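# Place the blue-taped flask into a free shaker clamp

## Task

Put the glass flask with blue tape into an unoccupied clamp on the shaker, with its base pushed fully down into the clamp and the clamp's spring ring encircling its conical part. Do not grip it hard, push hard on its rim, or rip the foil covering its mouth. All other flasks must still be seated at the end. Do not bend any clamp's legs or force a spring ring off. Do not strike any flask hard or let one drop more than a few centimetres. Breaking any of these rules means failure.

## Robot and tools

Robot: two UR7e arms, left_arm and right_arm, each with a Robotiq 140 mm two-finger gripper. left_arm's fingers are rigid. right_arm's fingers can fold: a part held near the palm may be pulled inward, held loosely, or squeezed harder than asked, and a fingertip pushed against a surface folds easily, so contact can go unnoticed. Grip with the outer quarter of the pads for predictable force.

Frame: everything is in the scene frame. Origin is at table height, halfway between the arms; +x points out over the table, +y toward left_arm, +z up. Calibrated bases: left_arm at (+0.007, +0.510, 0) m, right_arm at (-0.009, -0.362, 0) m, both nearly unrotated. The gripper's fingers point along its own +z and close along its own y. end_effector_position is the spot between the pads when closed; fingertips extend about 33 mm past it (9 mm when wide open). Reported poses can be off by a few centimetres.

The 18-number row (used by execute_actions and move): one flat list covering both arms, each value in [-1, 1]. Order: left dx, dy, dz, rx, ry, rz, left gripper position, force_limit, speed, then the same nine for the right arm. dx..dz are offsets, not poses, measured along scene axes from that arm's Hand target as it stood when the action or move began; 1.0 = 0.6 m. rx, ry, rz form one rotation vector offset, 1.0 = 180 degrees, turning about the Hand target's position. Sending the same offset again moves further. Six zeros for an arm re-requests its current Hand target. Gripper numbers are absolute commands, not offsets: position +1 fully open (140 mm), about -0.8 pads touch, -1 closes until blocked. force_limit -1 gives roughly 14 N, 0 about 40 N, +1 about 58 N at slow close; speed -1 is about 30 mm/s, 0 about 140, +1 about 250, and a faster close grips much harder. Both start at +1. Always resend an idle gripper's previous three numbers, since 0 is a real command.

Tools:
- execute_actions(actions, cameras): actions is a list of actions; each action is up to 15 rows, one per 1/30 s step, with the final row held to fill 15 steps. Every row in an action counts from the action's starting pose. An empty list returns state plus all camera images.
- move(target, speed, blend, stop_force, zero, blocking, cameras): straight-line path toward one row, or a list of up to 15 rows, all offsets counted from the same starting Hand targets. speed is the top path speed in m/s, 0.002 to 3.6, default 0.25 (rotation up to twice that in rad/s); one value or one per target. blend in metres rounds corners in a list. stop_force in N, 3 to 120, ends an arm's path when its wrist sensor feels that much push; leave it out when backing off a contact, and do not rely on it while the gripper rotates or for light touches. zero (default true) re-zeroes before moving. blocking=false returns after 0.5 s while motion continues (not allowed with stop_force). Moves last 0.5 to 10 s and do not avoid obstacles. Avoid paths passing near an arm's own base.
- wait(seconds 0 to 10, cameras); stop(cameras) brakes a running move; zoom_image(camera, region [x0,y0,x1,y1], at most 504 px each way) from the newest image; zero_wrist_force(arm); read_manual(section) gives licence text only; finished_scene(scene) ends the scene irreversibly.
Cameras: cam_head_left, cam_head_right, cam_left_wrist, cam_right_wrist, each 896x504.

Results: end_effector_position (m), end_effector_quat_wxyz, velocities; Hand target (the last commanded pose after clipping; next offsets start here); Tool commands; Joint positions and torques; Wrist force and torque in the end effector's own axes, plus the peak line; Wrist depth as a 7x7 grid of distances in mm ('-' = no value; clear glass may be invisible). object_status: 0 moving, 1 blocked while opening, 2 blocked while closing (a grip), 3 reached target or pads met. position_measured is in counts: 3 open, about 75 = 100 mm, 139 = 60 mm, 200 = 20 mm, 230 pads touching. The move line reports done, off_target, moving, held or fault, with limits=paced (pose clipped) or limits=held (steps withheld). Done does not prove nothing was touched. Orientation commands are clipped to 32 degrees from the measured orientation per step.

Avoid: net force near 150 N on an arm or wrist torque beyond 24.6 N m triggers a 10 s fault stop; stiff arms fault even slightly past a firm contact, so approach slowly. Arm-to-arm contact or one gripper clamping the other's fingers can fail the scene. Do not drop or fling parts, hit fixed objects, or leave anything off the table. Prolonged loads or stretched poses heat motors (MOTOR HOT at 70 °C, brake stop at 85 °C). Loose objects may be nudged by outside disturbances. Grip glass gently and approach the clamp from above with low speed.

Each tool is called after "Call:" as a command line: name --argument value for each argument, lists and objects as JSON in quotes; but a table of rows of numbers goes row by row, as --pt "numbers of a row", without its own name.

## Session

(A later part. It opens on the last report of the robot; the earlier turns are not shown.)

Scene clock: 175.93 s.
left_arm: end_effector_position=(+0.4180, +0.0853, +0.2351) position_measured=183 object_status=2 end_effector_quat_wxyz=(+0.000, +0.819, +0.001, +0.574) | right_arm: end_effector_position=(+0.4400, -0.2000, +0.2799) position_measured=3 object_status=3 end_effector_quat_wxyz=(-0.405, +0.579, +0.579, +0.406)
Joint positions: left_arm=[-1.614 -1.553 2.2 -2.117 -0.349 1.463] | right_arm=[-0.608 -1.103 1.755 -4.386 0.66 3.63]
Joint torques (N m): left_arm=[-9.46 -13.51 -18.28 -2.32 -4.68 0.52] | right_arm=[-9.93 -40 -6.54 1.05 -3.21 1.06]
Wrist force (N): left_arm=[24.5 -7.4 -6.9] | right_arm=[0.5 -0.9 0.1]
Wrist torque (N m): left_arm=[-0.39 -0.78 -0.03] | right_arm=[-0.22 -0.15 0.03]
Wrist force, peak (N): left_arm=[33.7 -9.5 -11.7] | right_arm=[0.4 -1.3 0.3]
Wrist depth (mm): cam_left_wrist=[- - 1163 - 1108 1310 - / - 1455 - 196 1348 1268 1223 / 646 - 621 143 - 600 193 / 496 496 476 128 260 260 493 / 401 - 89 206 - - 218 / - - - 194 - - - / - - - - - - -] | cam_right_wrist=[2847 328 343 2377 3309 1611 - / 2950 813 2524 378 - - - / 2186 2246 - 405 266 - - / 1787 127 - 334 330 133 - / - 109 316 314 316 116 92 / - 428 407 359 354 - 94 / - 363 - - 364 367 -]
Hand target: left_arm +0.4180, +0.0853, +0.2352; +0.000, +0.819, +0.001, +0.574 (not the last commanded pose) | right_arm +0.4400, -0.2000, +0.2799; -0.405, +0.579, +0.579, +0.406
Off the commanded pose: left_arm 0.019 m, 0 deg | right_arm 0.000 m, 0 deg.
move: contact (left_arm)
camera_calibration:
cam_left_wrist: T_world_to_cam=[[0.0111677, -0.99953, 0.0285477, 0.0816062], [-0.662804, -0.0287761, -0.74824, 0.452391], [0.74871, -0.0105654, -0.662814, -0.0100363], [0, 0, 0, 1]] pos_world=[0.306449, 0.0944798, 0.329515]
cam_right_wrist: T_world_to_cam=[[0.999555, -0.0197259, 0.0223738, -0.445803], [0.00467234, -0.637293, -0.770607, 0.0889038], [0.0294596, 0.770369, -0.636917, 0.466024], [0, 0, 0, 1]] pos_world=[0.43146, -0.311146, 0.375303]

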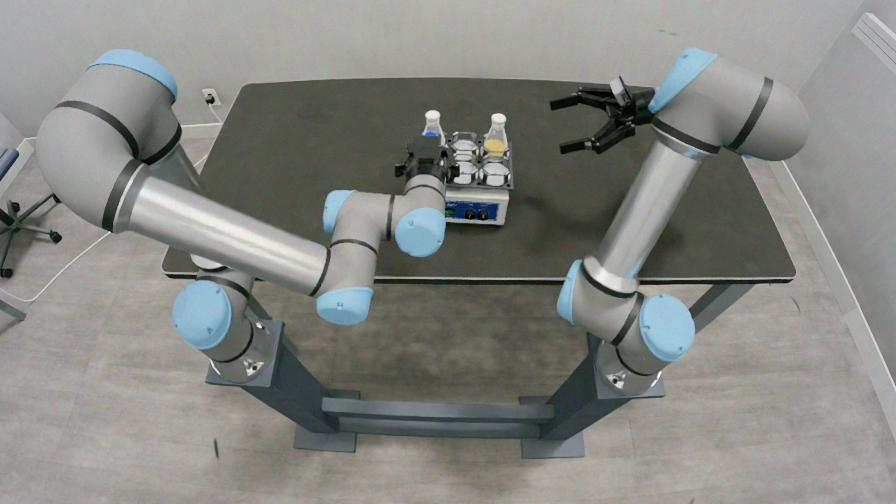

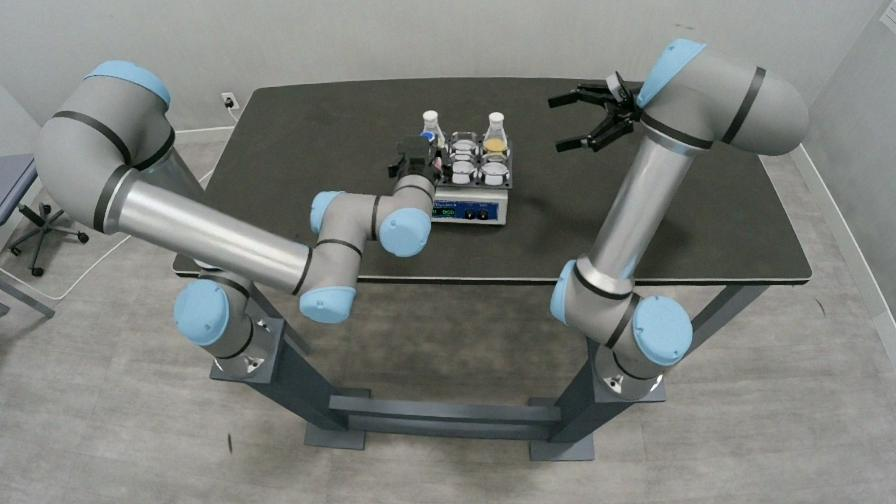

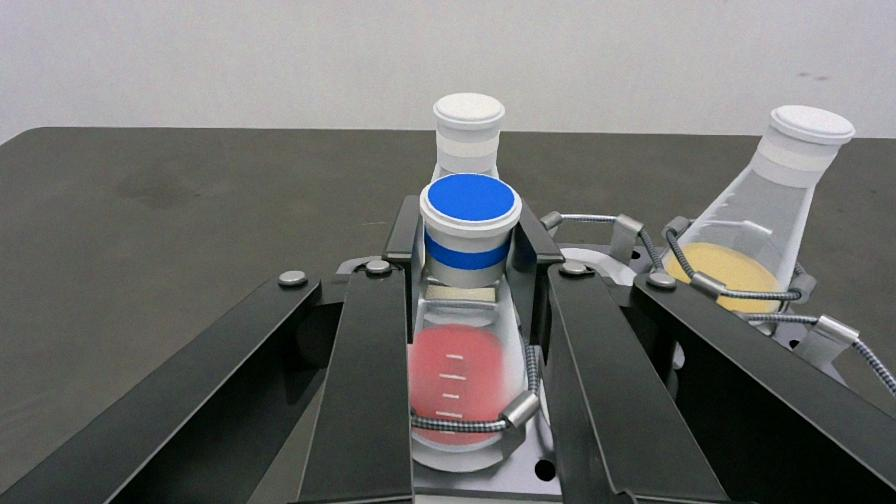

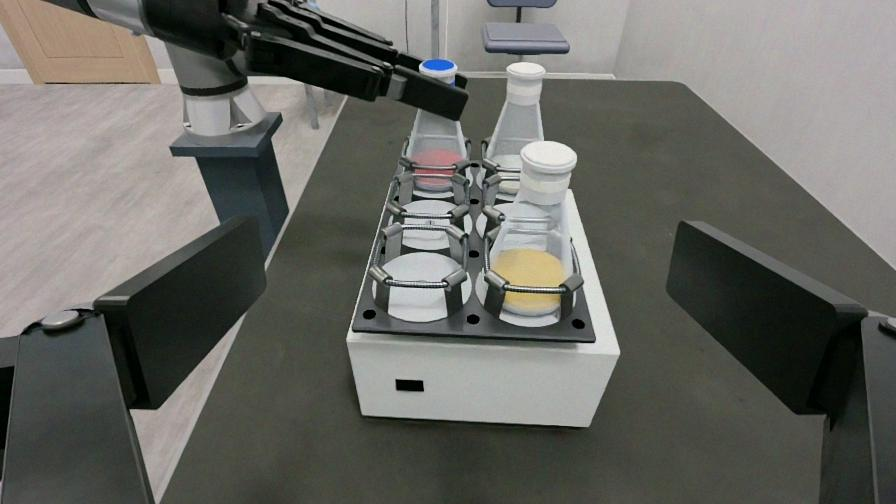

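Call:
move --pt "0 0.005 0.006 0 0 0 -0.98 -0.05 -1 0 0 0 0 0 0 1 -1 -1" --pt "0 0.005 -0.032 0 0 0 -0.98 -0.05 -1 0 0 0 0 0 0 1 -1 -1" --speed 0.012 --cameras '["cam_left_wrist","cam_right_wrist"]' --stop_force 18 --zero false

Call:
zoom_image --camera "cam_right_wrist" --region '[370, 20, 520, 200]'

Call:
zoom_image --camera "cam_left_wrist" --region '[360, 160, 600, 504]'

Scene clock: 181.50 s.
left_arm: end_effector_position=(+0.4180, +0.0883, +0.2358) position_measured=183 object_status=2 end_effector_quat_wxyz=(+0.000, +0.818, +0.001, +0.575) | right_arm: end_effector_position=(+0.4400, -0.2000, +0.2799) position_measured=3 object_status=3 end_effector_quat_wxyz=(-0.405, +0.579, +0.579, +0.406)
Joint positions: left_arm=[-1.615 -1.561 2.206 -2.115 -0.349 1.462] | right_arm=[-0.608 -1.103 1.755 -4.386 0.66 3.63]
Joint torques (N m): left_arm=[-3.34 -16.68 -17.64 -1.45 -3.7 -1.47] | right_arm=[-10.77 -39.25 -7.56 1.34 -3.18 1.06]
Wrist force (N): left_arm=[19.6 3.0 -3.1] | right_arm=[0.6 -0.9 0.1]
Wrist torque (N m): left_arm=[-0.32 -1.12 -0.22] | right_arm=[-0.21 -0.18 0.02]
Wrist force, peak (N): left_arm=[28.8 4.3 -8.4] | right_arm=[0.8 -1.2 0.5]
Wrist depth (mm): cam_left_wrist=[- 1083 930 - 1262 - - / - - - - - - - / - - 599 139 - - 199 / - - 99 129 133 256 - / 405 - 89 207 - - 223 / - - - 195 - - - / - - - 184 - - -] | cam_right_wrist=[3023 330 341 2499 2661 2148 - / 2881 792 338 371 - - - / 2129 2040 - 409 260 - - / 1869 127 543 340 341 133 - / - 109 326 322 312 116 92 / - 422 - 365 354 - 95 / - 374 - 383 362 - -]
Hand target: left_arm +0.4180, +0.0883, +0.2358; +0.000, +0.818, +0.001, +0.575 (not the last commanded pose) | right_arm +0.4400, -0.2000, +0.2799; -0.405, +0.579, +0.579, +0.406
Off the commanded pose: left_arm 0.020 m, 0 deg | right_arm 0.000 m, 0 deg.
move: contact (left_arm); path passed 1 of 2 targets
camera_calibration:
cam_left_wrist: T_world_to_cam=[[0.0111236, -0.999518, 0.0289746, 0.0844592], [-0.662491, -0.0290709, -0.748506, 0.452945], [0.748988, -0.0108693, -0.662495, -0.00976914], [0, 0, 0, 1]] pos_world=[0.30645, 0.0974799, 0.330113]
cam_right_wrist: T_world_to_cam=[[0.999555, -0.0197259, 0.0223738, -0.445803], [0.00467234, -0.637293, -0.770607, 0.0889038], [0.0294596, 0.770369, -0.636917, 0.466024], [0, 0, 0, 1]] pos_world=[0.43146, -0.311146, 0.375303]
Images, in order (width x height): cam_left_wrist 896x504, cam_right_wrist 896x504.

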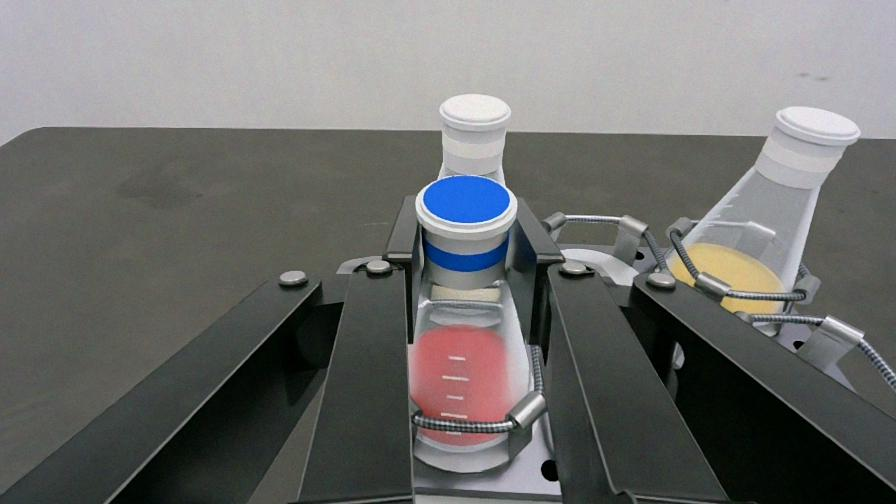

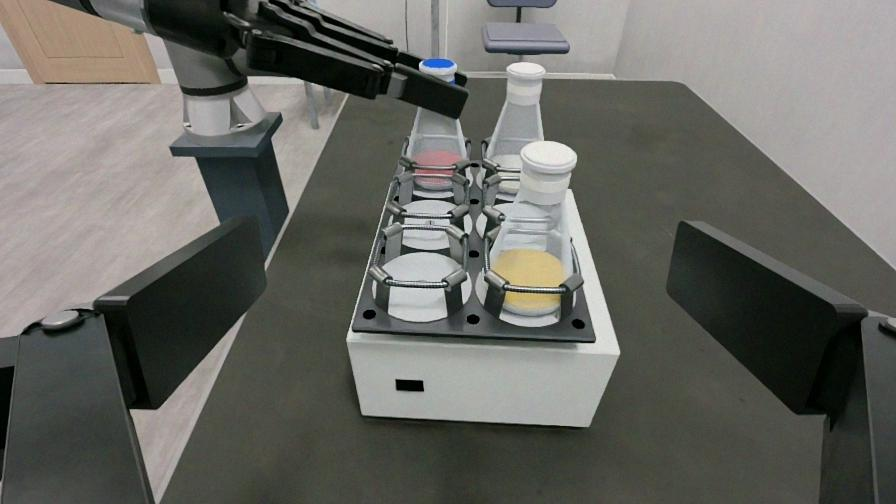

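Scaled by 2.800 from the camera's 896x504 image, which has a finer 1280x720 frame.

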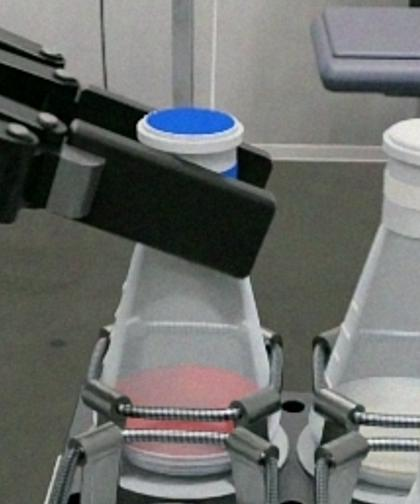

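Scaled by 1.465 from the camera's 896x504 image, which has a finer 1280x720 frame.

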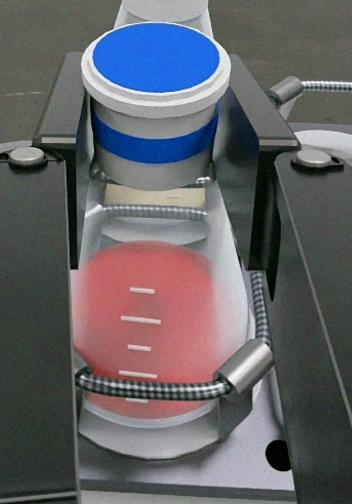

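Call:
zoom_image --camera "cam_right_wrist" --region '[370, 120, 620, 340]'

Call:
zoom_image --camera "cam_right_wrist" --region '[390, 110, 500, 220]'

Call:
zoom_image --camera "cam_left_wrist" --region '[400, 370, 600, 504]'

Scaled by 2.016 from the camera's 896x504 image, which has a finer 1280x720 frame.

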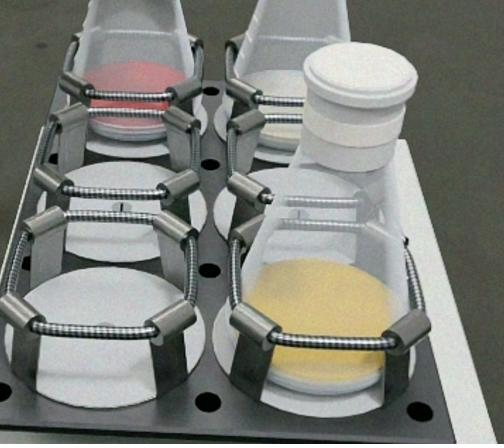

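Scaled by 4.582 from the camera's 896x504 image, which has a finer 1280x720 frame.

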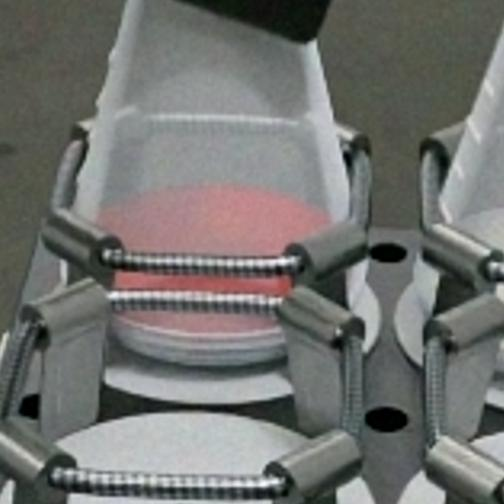

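Scaled by 2.520 from the camera's 896x504 image, which has a finer 1280x720 frame.

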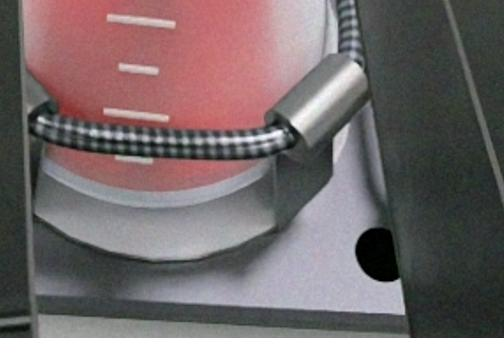

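Call:
move --pt "0.001 -0.002 0.005 0 0 0 -0.98 -0.05 -1 0 0 0 0 0 0 1 -1 -1" --pt "0.001 -0.002 -0.032 0 0 0 -0.98 -0.05 -1 0 0 0 0 0 0 1 -1 -1" --speed 0.01 --cameras '["cam_left_wrist","cam_right_wrist"]' --stop_force 38 --zero false

Call:
zoom_image --camera "cam_right_wrist" --region '[390, 110, 500, 220]'

Call:
zoom_image --camera "cam_left_wrist" --region '[360, 160, 600, 504]'

Scene clock: 192.83 s.
left_arm: end_effector_position=(+0.4187, +0.0870, +0.2345) position_measured=183 object_status=2 end_effector_quat_wxyz=(+0.001, +0.818, +0.001, +0.575) | right_arm: end_effector_position=(+0.4400, -0.2000, +0.2799) position_measured=3 object_status=3 end_effector_quat_wxyz=(-0.405, +0.579, +0.579, +0.406)
Joint positions: left_arm=[-1.613 -1.554 2.206 -2.126 -0.348 1.466] | right_arm=[-0.608 -1.103 1.755 -4.386 0.66 3.63]
Joint torques (N m): left_arm=[3.15 -14.48 -11.98 0.13 -5.77 -0.84] | right_arm=[-9.4 -37.97 -7.4 1.2 -2.83 1.35]
Wrist force (N): left_arm=[32.4 3.3 -12.3] | right_arm=[0.7 -0.8 0.4]
Wrist torque (N m): left_arm=[-0.39 -1.17 -0.37] | right_arm=[-0.19 -0.19 0.03]
Wrist force, peak (N): left_arm=[43.7 4.0 -19.2] | right_arm=[0.4 -1.4 0.3]
Wrist depth (mm): cam_left_wrist=[1146 - - - - - - / - - - - - - - / - 605 623 143 - - 626 / - 509 103 129 133 255 487 / 410 - 89 206 - - 441 / - - - 189 - - - / - - - - - - -] | cam_right_wrist=[3023 331 348 2075 3401 2058 - / 2950 808 2751 379 887 - - / 2226 2007 - 405 264 - - / 1841 127 - 340 340 133 - / - 109 345 323 320 116 92 / - 1200 - 363 353 - 94 / - 361 354 - - - -]
Hand target: left_arm +0.4187, +0.0870, +0.2345; +0.001, +0.818, +0.001, +0.575 (not the last commanded pose) | right_arm +0.4400, -0.2000, +0.2799; -0.405, +0.579, +0.579, +0.406
Off the commanded pose: left_arm 0.018 m, 0 deg | right_arm 0.000 m, 0 deg.
move: contact (left_arm); path passed 1 of 2 targets
camera_calibration:
cam_left_wrist: T_world_to_cam=[[0.0112722, -0.999497, 0.0296309, 0.0830255], [-0.662118, -0.0296664, -0.748812, 0.452443], [0.749315, -0.0111784, -0.662119, -0.0113638], [0, 0, 0, 1]] pos_world=[0.307149, 0.0962791, 0.32881]
cam_right_wrist: T_world_to_cam=[[0.999555, -0.0197259, 0.0223738, -0.445803], [0.00467234, -0.637293, -0.770607, 0.0889038], [0.0294596, 0.770369, -0.636917, 0.466024], [0, 0, 0, 1]] pos_world=[0.43146, -0.311146, 0.375303]
Images, in order (width x height): cam_left_wrist 896x504, cam_right_wrist 896x504.

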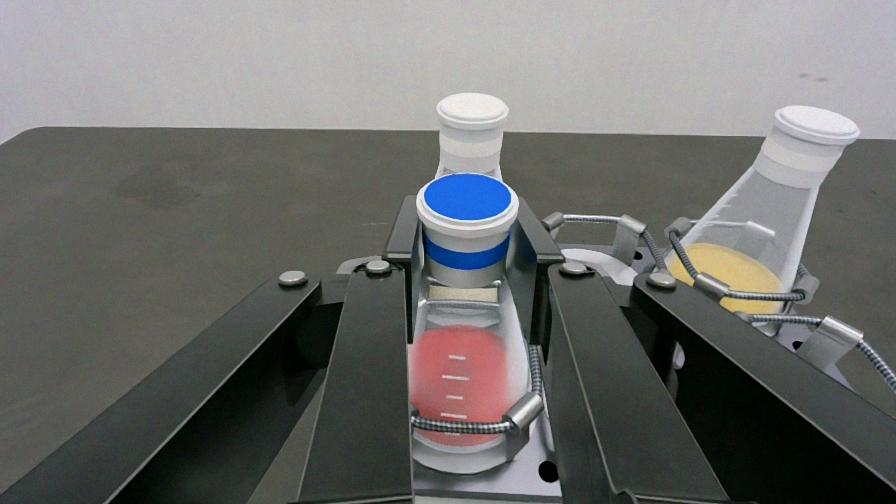

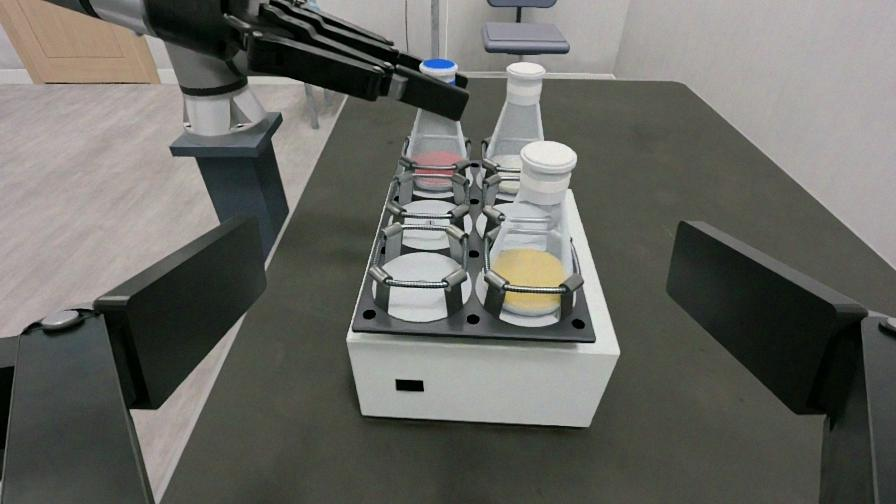

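Scaled by 4.582 from the camera's 896x504 image, which has a finer 1280x720 frame.

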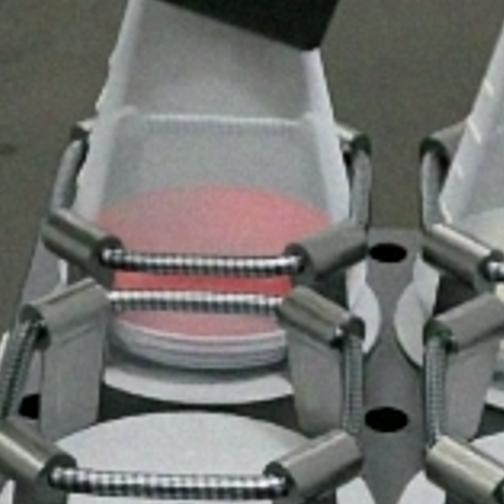

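Scaled by 1.465 from the camera's 896x504 image, which has a finer 1280x720 frame.

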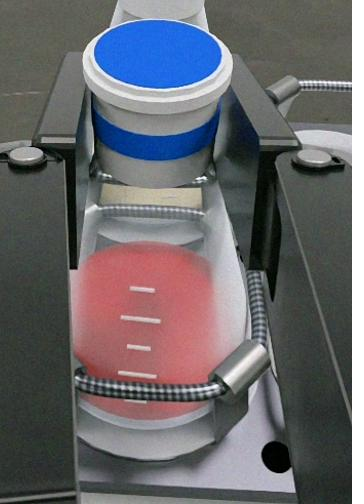

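Call:
zoom_image --camera "cam_right_wrist" --region '[400, 140, 540, 220]'

Call:
zoom_image --camera "cam_right_wrist" --region '[470, 220, 600, 350]'

Call:
zoom_image --camera "cam_right_wrist" --region '[410, 40, 560, 110]'

Scaled by 3.600 from the camera's 896x504 image, which has a finer 1280x720 frame.

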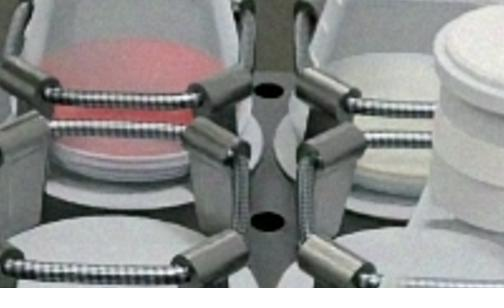

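Scaled by 3.877 from the camera's 896x504 image, which has a finer 1280x720 frame.

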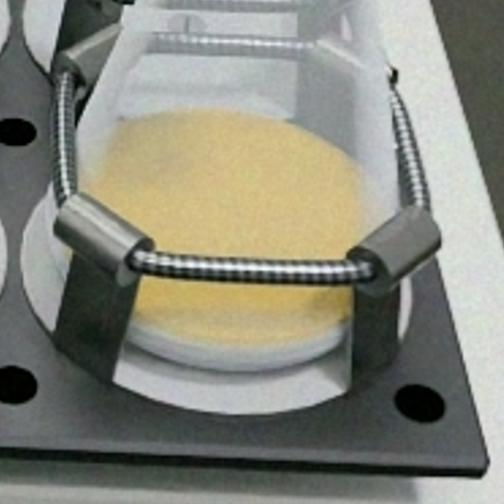

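Scaled by 3.360 from the camera's 896x504 image, which has a finer 1280x720 frame.

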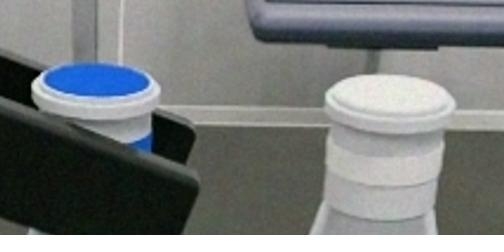

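Call:
move --target '[0,0,0.010,0,0,0,-0.98,-0.05,-1,0,0,0,0,0,0,1,-1,-1]' --speed 0.012

Call:
move --target '[0,0,-0.004,0,0,0,-0.98,-0.05,-1,0,0,0,0,0,0,1,-1,-1]' --speed 0.012

Call:
move --target '[0,0,-0.0025,0,0,0,-0.98,-0.05,-1,0,0,0,0,0,0,1,-1,-1]' --speed 0.012

Call:
move --target '[0,0,-0.0025,0,0,0,-0.98,-0.05,-1,0,0,0,0,0,0,1,-1,-1]' --speed 0.012

Scene clock: 197.40 s.
left_arm: end_effector_position=(+0.4187, +0.0870, +0.2406) position_measured=183 object_status=2 end_effector_quat_wxyz=(+0.001, +0.818, +0.001, +0.575) | right_arm: end_effector_position=(+0.4400, -0.2000, +0.2799) position_measured=3 object_status=3 end_effector_quat_wxyz=(-0.405, +0.579, +0.579, +0.406)
Joint positions: left_arm=[-1.613 -1.565 2.197 -2.107 -0.348 1.466] | right_arm=[-0.608 -1.103 1.755 -4.386 0.66 3.63]
Joint torques (N m): left_arm=[4.31 -17.44 -15.37 -4.25 4.18 -0.91] | right_arm=[-10.06 -38.5 -8.21 1.04 -3 1.2]
Wrist force (N): left_arm=[-1.5 1.2 6.8] | right_arm=[0.4 -0.9 0.3]
Wrist torque (N m): left_arm=[-0.20 -0.52 -0.40] | right_arm=[-0.20 -0.14 0.03]
Wrist force, peak (N): left_arm=[33.2 3.1 -12.5] | right_arm=[0.9 -1.2 0.1]
Wrist depth (mm): cam_left_wrist=[- - 1157 1204 - 1059 - / - 1114 739 - - - 1303 / 576 - 702 143 - 648 197 / - - - 128 131 262 518 / - - 89 206 - 220 217 / - - - 189 - - - / - - - - - - -] | cam_right_wrist=[2847 331 331 2691 2691 2310 1475 / 2847 795 2633 373 - 1484 1530 / 2206 2167 763 405 255 - - / 1855 127 - 346 339 133 584 / - 109 316 314 306 116 92 / - 1224 386 354 354 416 94 / - 357 372 370 374 - -]
Hand target: left_arm +0.4187, +0.0870, +0.2405; +0.001, +0.818, +0.001, +0.575 | right_arm +0.4400, -0.2000, +0.2799; -0.405, +0.579, +0.579, +0.406
Off the commanded pose: left_arm 0.000 m, 0 deg | right_arm 0.000 m, 0 deg.
move: done

Scene clock: 198.10 s.
left_arm: end_effector_position=(+0.4187, +0.0870, +0.2381) position_measured=183 object_status=2 end_effector_quat_wxyz=(+0.001, +0.818, +0.001, +0.575) | right_arm: end_effector_position=(+0.4400, -0.2000, +0.2799) position_measured=3 object_status=3 end_effector_quat_wxyz=(-0.405, +0.579, +0.579, +0.406)
Joint positions: left_arm=[-1.613 -1.56 2.201 -2.115 -0.348 1.466] | right_arm=[-0.608 -1.103 1.755 -4.386 0.66 3.63]
Joint torques (N m): left_arm=[3.38 -21.96 -15.08 -3.26 1.74 -0.54] | right_arm=[-10.81 -39.39 -6.33 1.23 -3.15 1.17]
Wrist force (N): left_arm=[1.3 0.3 5.6] | right_arm=[0.2 -1.0 0.2]
Wrist torque (N m): left_arm=[-0.14 -0.49 -0.27] | right_arm=[-0.23 -0.10 0.03]
Wrist force, peak (N): left_arm=[-2.8 1.4 7.0] | right_arm=[0.6 -1.1 0.4]
Wrist depth (mm): cam_left_wrist=[- 1180 - - 1198 - 1223 / - 1262 - 191 - - 1210 / - - - 136 655 - 634 / - - - 128 260 262 - / - - 89 208 - - 219 / - - - 189 - - - / - - - - - - -] | cam_right_wrist=[2950 328 338 2310 - - - / 2847 816 2721 374 - - - / 2129 2075 - 409 264 - - / 1841 127 - 334 336 133 - / - 109 329 314 319 123 92 / - 1189 - 360 354 - 94 / - - 368 - - - -]
Hand target: left_arm +0.4187, +0.0870, +0.2381; +0.001, +0.818, +0.001, +0.575 | right_arm +0.4400, -0.2000, +0.2799; -0.405, +0.579, +0.579, +0.406
Off the commanded pose: left_arm 0.000 m, 0 deg | right_arm 0.000 m, 0 deg.
move: done

Scene clock: 198.80 s.
left_arm: end_effector_position=(+0.4187, +0.0870, +0.2366) position_measured=183 object_status=2 end_effector_quat_wxyz=(+0.001, +0.818, +0.001, +0.575) | right_arm: end_effector_position=(+0.4400, -0.2000, +0.2799) position_measured=3 object_status=3 end_effector_quat_wxyz=(-0.405, +0.579, +0.579, +0.406)
Joint positions: left_arm=[-1.613 -1.558 2.203 -2.12 -0.348 1.466] | right_arm=[-0.608 -1.103 1.755 -4.386 0.66 3.63]
Joint torques (N m): left_arm=[3.91 -18.73 -14.55 -3.87 0.68 0.76] | right_arm=[-9.11 -38.35 -7.01 1.48 -3.18 1.1]
Wrist force (N): left_arm=[1.2 -0.5 5.6] | right_arm=[0.4 -1.0 0.0]
Wrist torque (N m): left_arm=[-0.15 -0.54 -0.24] | right_arm=[-0.22 -0.14 0.03]
Wrist force, peak (N): left_arm=[1.5 -0.5 5.6] | right_arm=[0.6 -1.3 -0.1]
Wrist depth (mm): cam_left_wrist=[1492 1192 - - 1045 1124 - / 1395 1268 - - - 1275 - / 547 - - 137 - - 559 / 500 - 494 128 133 260 526 / - - 89 207 - - 206 / - - - 194 - - - / - - - - - - -] | cam_right_wrist=[2915 332 341 2721 2847 1827 - / 2661 792 2524 374 - - - / 2075 2148 - 408 268 714 - / 1827 127 - 341 343 142 - / - 109 325 312 305 116 92 / - 416 398 355 350 - 94 / - 365 - 367 362 - -]
Hand target: left_arm +0.4187, +0.0870, +0.2366; +0.001, +0.818, +0.001, +0.575 | right_arm +0.4400, -0.2000, +0.2799; -0.405, +0.579, +0.579, +0.406
Off the commanded pose: left_arm 0.000 m, 0 deg | right_arm 0.000 m, 0 deg.
move: done

Scene clock: 199.50 s.
left_arm: end_effector_position=(+0.4187, +0.0870, +0.2351) position_measured=183 object_status=2 end_effector_quat_wxyz=(+0.001, +0.818, +0.001, +0.575) | right_arm: end_effector_position=(+0.4400, -0.2000, +0.2799) position_measured=3 object_status=3 end_effector_quat_wxyz=(-0.405, +0.579, +0.579, +0.406)
Joint positions: left_arm=[-1.613 -1.555 2.205 -2.124 -0.348 1.466] | right_arm=[-0.608 -1.103 1.755 -4.386 0.66 3.63]
Joint torques (N m): left_arm=[3.65 -12.92 -8.43 -2.14 0.7 0.19] | right_arm=[-10.11 -37.98 -6.61 1.11 -3.08 1.16]
Wrist force (N): left_arm=[11.7 -0.2 -0.9] | right_arm=[0.3 -1.0 0.1]
Wrist torque (N m): left_arm=[-0.12 -0.68 -0.19] | right_arm=[-0.22 -0.14 0.03]
Wrist force, peak (N): left_arm=[12.9 -0.3 -1.0] | right_arm=[0.7 -1.1 0.2]
Wrist depth (mm): cam_left_wrist=[- 1242 - - 1119 - - / 1235 - 1296 - 1355 1387 1282 / 569 - - 137 - - 202 / - 491 - 130 257 256 - / 408 - 89 206 - - 214 / - - - 165 - - - / - - - - - - -] | cam_right_wrist=[2950 331 343 2661 2633 - - / 2847 798 2661 365 - - - / 2167 2007 - 405 261 - - / 1787 127 - 339 330 132 - / - 109 328 313 306 116 92 / - 427 378 363 368 427 94 / - 365 - 369 - - -]
Hand target: left_arm +0.4187, +0.0870, +0.2351; +0.001, +0.818, +0.001, +0.575 | right_arm +0.4400, -0.2000, +0.2799; -0.405, +0.579, +0.579, +0.406
Off the commanded pose: left_arm 0.000 m, 0 deg | right_arm 0.000 m, 0 deg.
move: done

Call:
move --target '[0,0,0.001,0,0,0,-0.15,-0.05,-1,0,0,0,0,0,0,1,-1,-1]' --speed 0.01 --cameras '["cam_left_wrist","cam_right_wrist"]'

Call:
zoom_image --camera "cam_right_wrist" --region '[400, 140, 540, 220]'

Call:
zoom_image --camera "cam_right_wrist" --region '[410, 40, 560, 110]'

Call:
zoom_image --camera "cam_left_wrist" --region '[360, 160, 600, 504]'

Scene clock: 202.97 s.
left_arm: end_effector_position=(+0.4187, +0.0870, +0.2357) position_measured=148 object_status=0 end_effector_quat_wxyz=(+0.001, +0.818, +0.001, +0.575) | right_arm: end_effector_position=(+0.4400, -0.2000, +0.2799) position_measured=3 object_status=3 end_effector_quat_wxyz=(-0.405, +0.579, +0.579, +0.406)
Joint positions: left_arm=[-1.613 -1.556 2.204 -2.122 -0.348 1.466] | right_arm=[-0.608 -1.103 1.755 -4.386 0.66 3.63]
Joint torques (N m): left_arm=[3.64 -26.53 -24.31 -3.17 3.29 0.08] | right_arm=[-10.39 -36.38 -7.03 1.15 -2.99 1.05]
Wrist force (N): left_arm=[2.4 -0.6 5.2] | right_arm=[0.5 -1.1 0.0]
Wrist torque (N m): left_arm=[-0.04 -0.58 -0.20] | right_arm=[-0.25 -0.15 0.03]
Wrist force, peak (N): left_arm=[13.4 -0.3 -1.4] | right_arm=[0.4 -1.3 0.2]
Wrist depth (mm): cam_left_wrist=[- 1140 - 1119 - - - / 1412 1262 1310 1262 - - 1262 / 619 - - 138 - - 196 / 484 - - 133 155 259 517 / - - - 213 130 91 - / - - - 190 - - - / - - - 185 - - -] | cam_right_wrist=[2881 329 340 415 2881 2075 - / 2847 805 2377 364 949 2524 - / 2167 2148 - 407 266 - - / 1814 127 - 342 341 132 - / - 109 331 321 311 116 92 / - 1289 402 359 356 - 94 / - 367 362 359 - - -]
Hand target: left_arm +0.4187, +0.0870, +0.2357; +0.001, +0.818, +0.001, +0.575 | right_arm +0.4400, -0.2000, +0.2799; -0.405, +0.579, +0.579, +0.406
Off the commanded pose: left_arm 0.000 m, 0 deg | right_arm 0.000 m, 0 deg.
move: done
camera_calibration:
cam_left_wrist: T_world_to_cam=[[0.01127, -0.999497, 0.0296329, 0.08299], [-0.662061, -0.0296673, -0.748863, 0.45334], [0.749365, -0.0111792, -0.662062, -0.0106036], [0, 0, 0, 1]] pos_world=[0.307149, 0.0962791, 0.33001]
cam_right_wrist: T_world_to_cam=[[0.999555, -0.0197259, 0.0223738, -0.445803], [0.00467234, -0.637293, -0.770607, 0.0889038], [0.0294596, 0.770369, -0.636917, 0.466024], [0, 0, 0, 1]] pos_world=[0.43146, -0.311146, 0.375303]
Images, in order (width x height): cam_left_wrist 896x504, cam_right_wrist 896x504.

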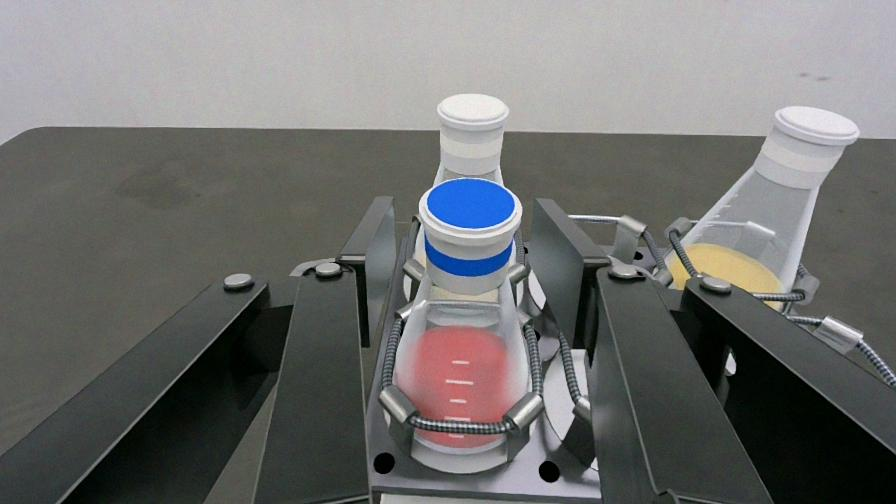

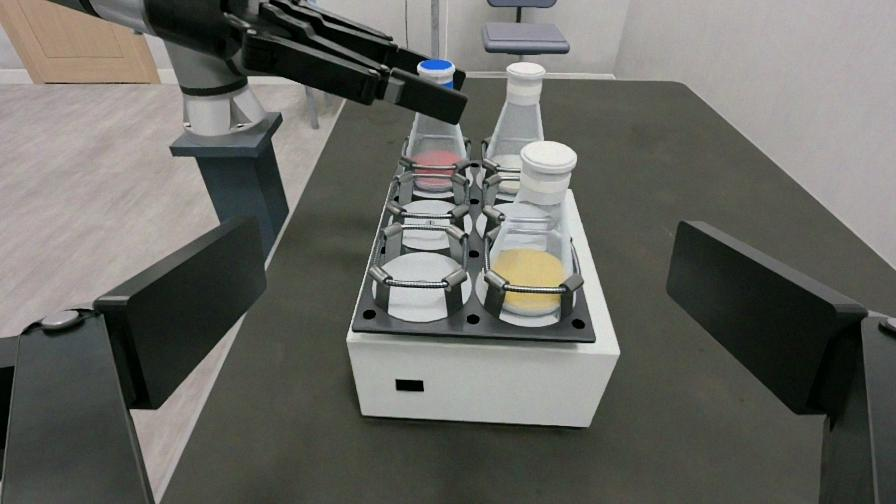

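Scaled by 3.600 from the camera's 896x504 image, which has a finer 1280x720 frame.

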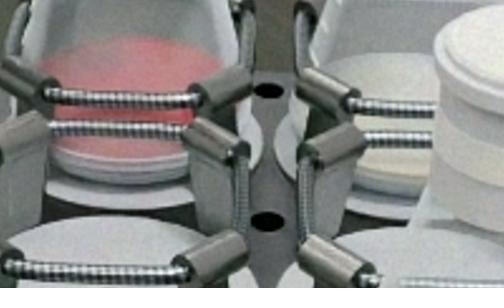

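Scaled by 3.360 from the camera's 896x504 image, which has a finer 1280x720 frame.

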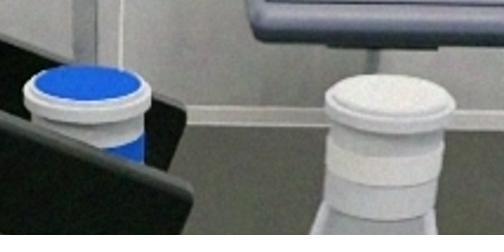

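Scaled by 1.465 from the camera's 896x504 image, which has a finer 1280x720 frame.

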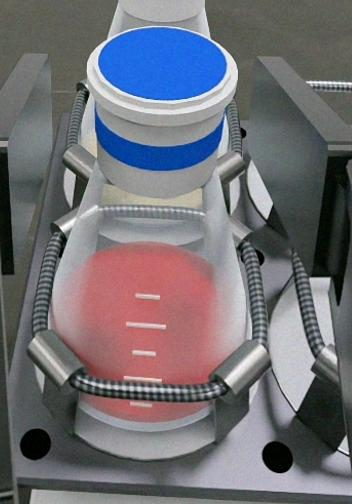

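Call:
move --target '[-0.19,0,0.07,0,0,0,-0.15,-0.05,-1,0,0,0,0,0,0,1,-1,-1]' --speed 0.12 --cameras '["cam_left_wrist","cam_right_wrist"]'

Call:
zoom_image --camera "cam_right_wrist" --region '[370, 20, 580, 220]'

Call:
zoom_image --camera "cam_left_wrist" --region '[360, 60, 700, 404]'

Scene clock: 205.77 s.
left_arm: end_effector_position=(+0.3047, +0.0870, +0.2777) position_measured=148 object_status=3 end_effector_quat_wxyz=(+0.001, +0.818, +0.001, +0.575) end_effector_velocity=(+0.001, +0.001, +0.000) end_effector_angular_velocity=(+0.004, -0.002, +0.001) | right_arm: end_effector_position=(+0.4400, -0.2000, +0.2799) position_measured=3 object_status=3 end_effector_quat_wxyz=(-0.405, +0.579, +0.579, +0.406)
Joint positions: left_arm=[-1.888 -1.67 2.029 -1.228 -0.46 0.812] | right_arm=[-0.608 -1.103 1.755 -4.386 0.66 3.63]
Joint velocities: left_arm=[0 0 0.001 0.006 0 -0.003] | right_arm=[within noise]
Joint torques (N m): left_arm=[-3.16 -22.25 -22.62 -0.53 0.94 -1.22] | right_arm=[-10.58 -37.5 -6.92 1.1 -3.06 1.09]
Wrist force (N): left_arm=[2.4 -1.0 5.3] | right_arm=[0.5 -0.9 0.3]
Wrist torque (N m): left_arm=[-0.14 -0.59 -0.24] | right_arm=[-0.20 -0.16 0.03]
Wrist force, peak (N): left_arm=[1.9 -0.6 7.0] | right_arm=[0.5 -1.3 0.0]
Wrist depth (mm): cam_left_wrist=[- - - 1223 - 1255 1229 / 1473 1325 - - 1420 - - / - 710 - 250 694 678 - / - - - 315 155 - 614 / - - - 294 - 91 - / - - - 315 - - - / - - - - - - -] | cam_right_wrist=[2915 329 381 2246 2449 - 1383 / 2782 795 2881 - - - 1424 / 2148 2111 - 405 259 - - / 1841 127 - 338 328 133 - / - 109 309 314 317 116 92 / - 1218 - 361 368 412 95 / - 357 - - 365 379 -]
Hand target: left_arm +0.3047, +0.0870, +0.2777; +0.001, +0.818, +0.001, +0.575 | right_arm +0.4400, -0.2000, +0.2799; -0.405, +0.579, +0.579, +0.406
Off the commanded pose: left_arm 0.000 m, 0 deg | right_arm 0.000 m, 0 deg.
move: done
camera_calibration:
cam_left_wrist: T_world_to_cam=[[0.0111271, -0.999499, 0.0296215, 0.0830628], [-0.662015, -0.0295648, -0.748907, 0.409315], [0.749408, -0.0112767, -0.662013, 0.102613], [0, 0, 0, 1]] pos_world=[0.19315, 0.0962797, 0.37201]
cam_right_wrist: T_world_to_cam=[[0.999555, -0.0197259, 0.0223738, -0.445803], [0.00467234, -0.637293, -0.770607, 0.0889038], [0.0294596, 0.770369, -0.636917, 0.466024], [0, 0, 0, 1]] pos_world=[0.43146, -0.311146, 0.375303]
Images, in order (width x height): cam_left_wrist 896x504, cam_right_wrist 896x504.

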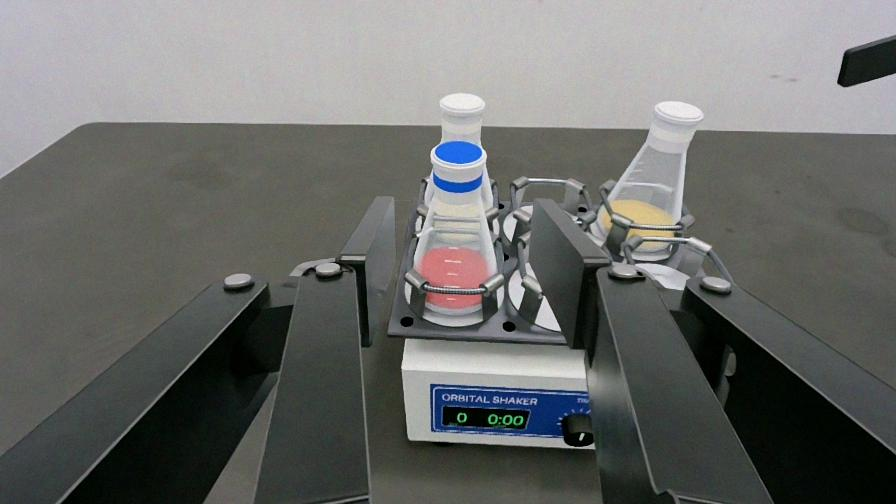

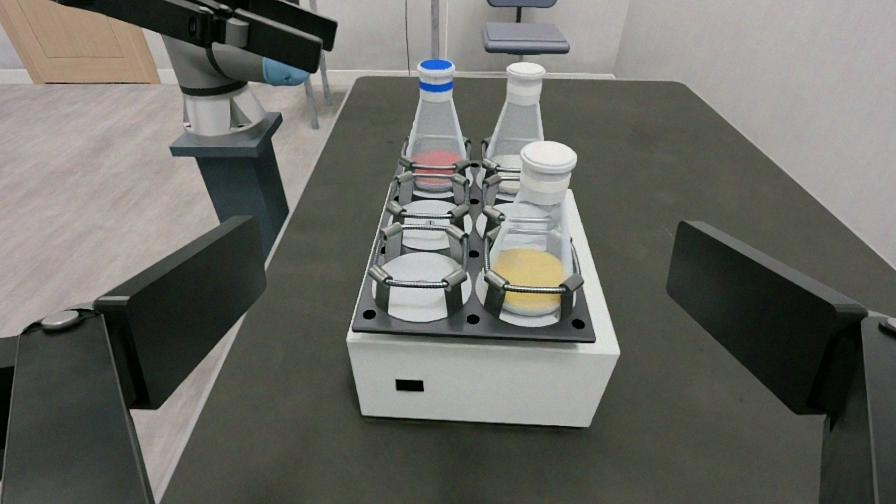

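Scaled by 2.400 from the camera's 896x504 image, which has a finer 1280x720 frame.

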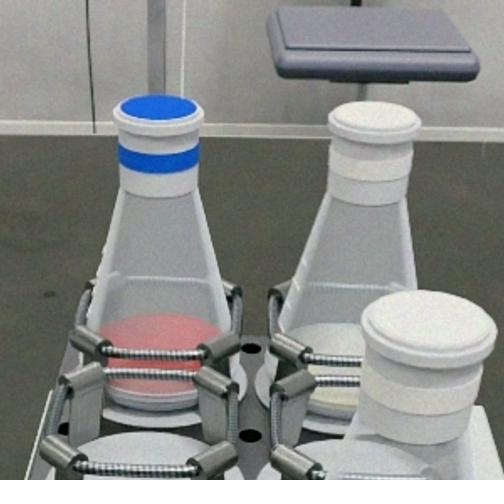

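Scaled by 1.465 from the camera's 896x504 image, which has a finer 1280x720 frame.

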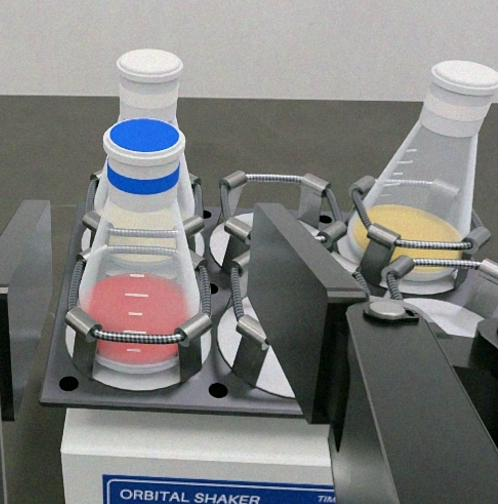

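Call:
finished_scene --scene 1

The scene is finished: the task was done.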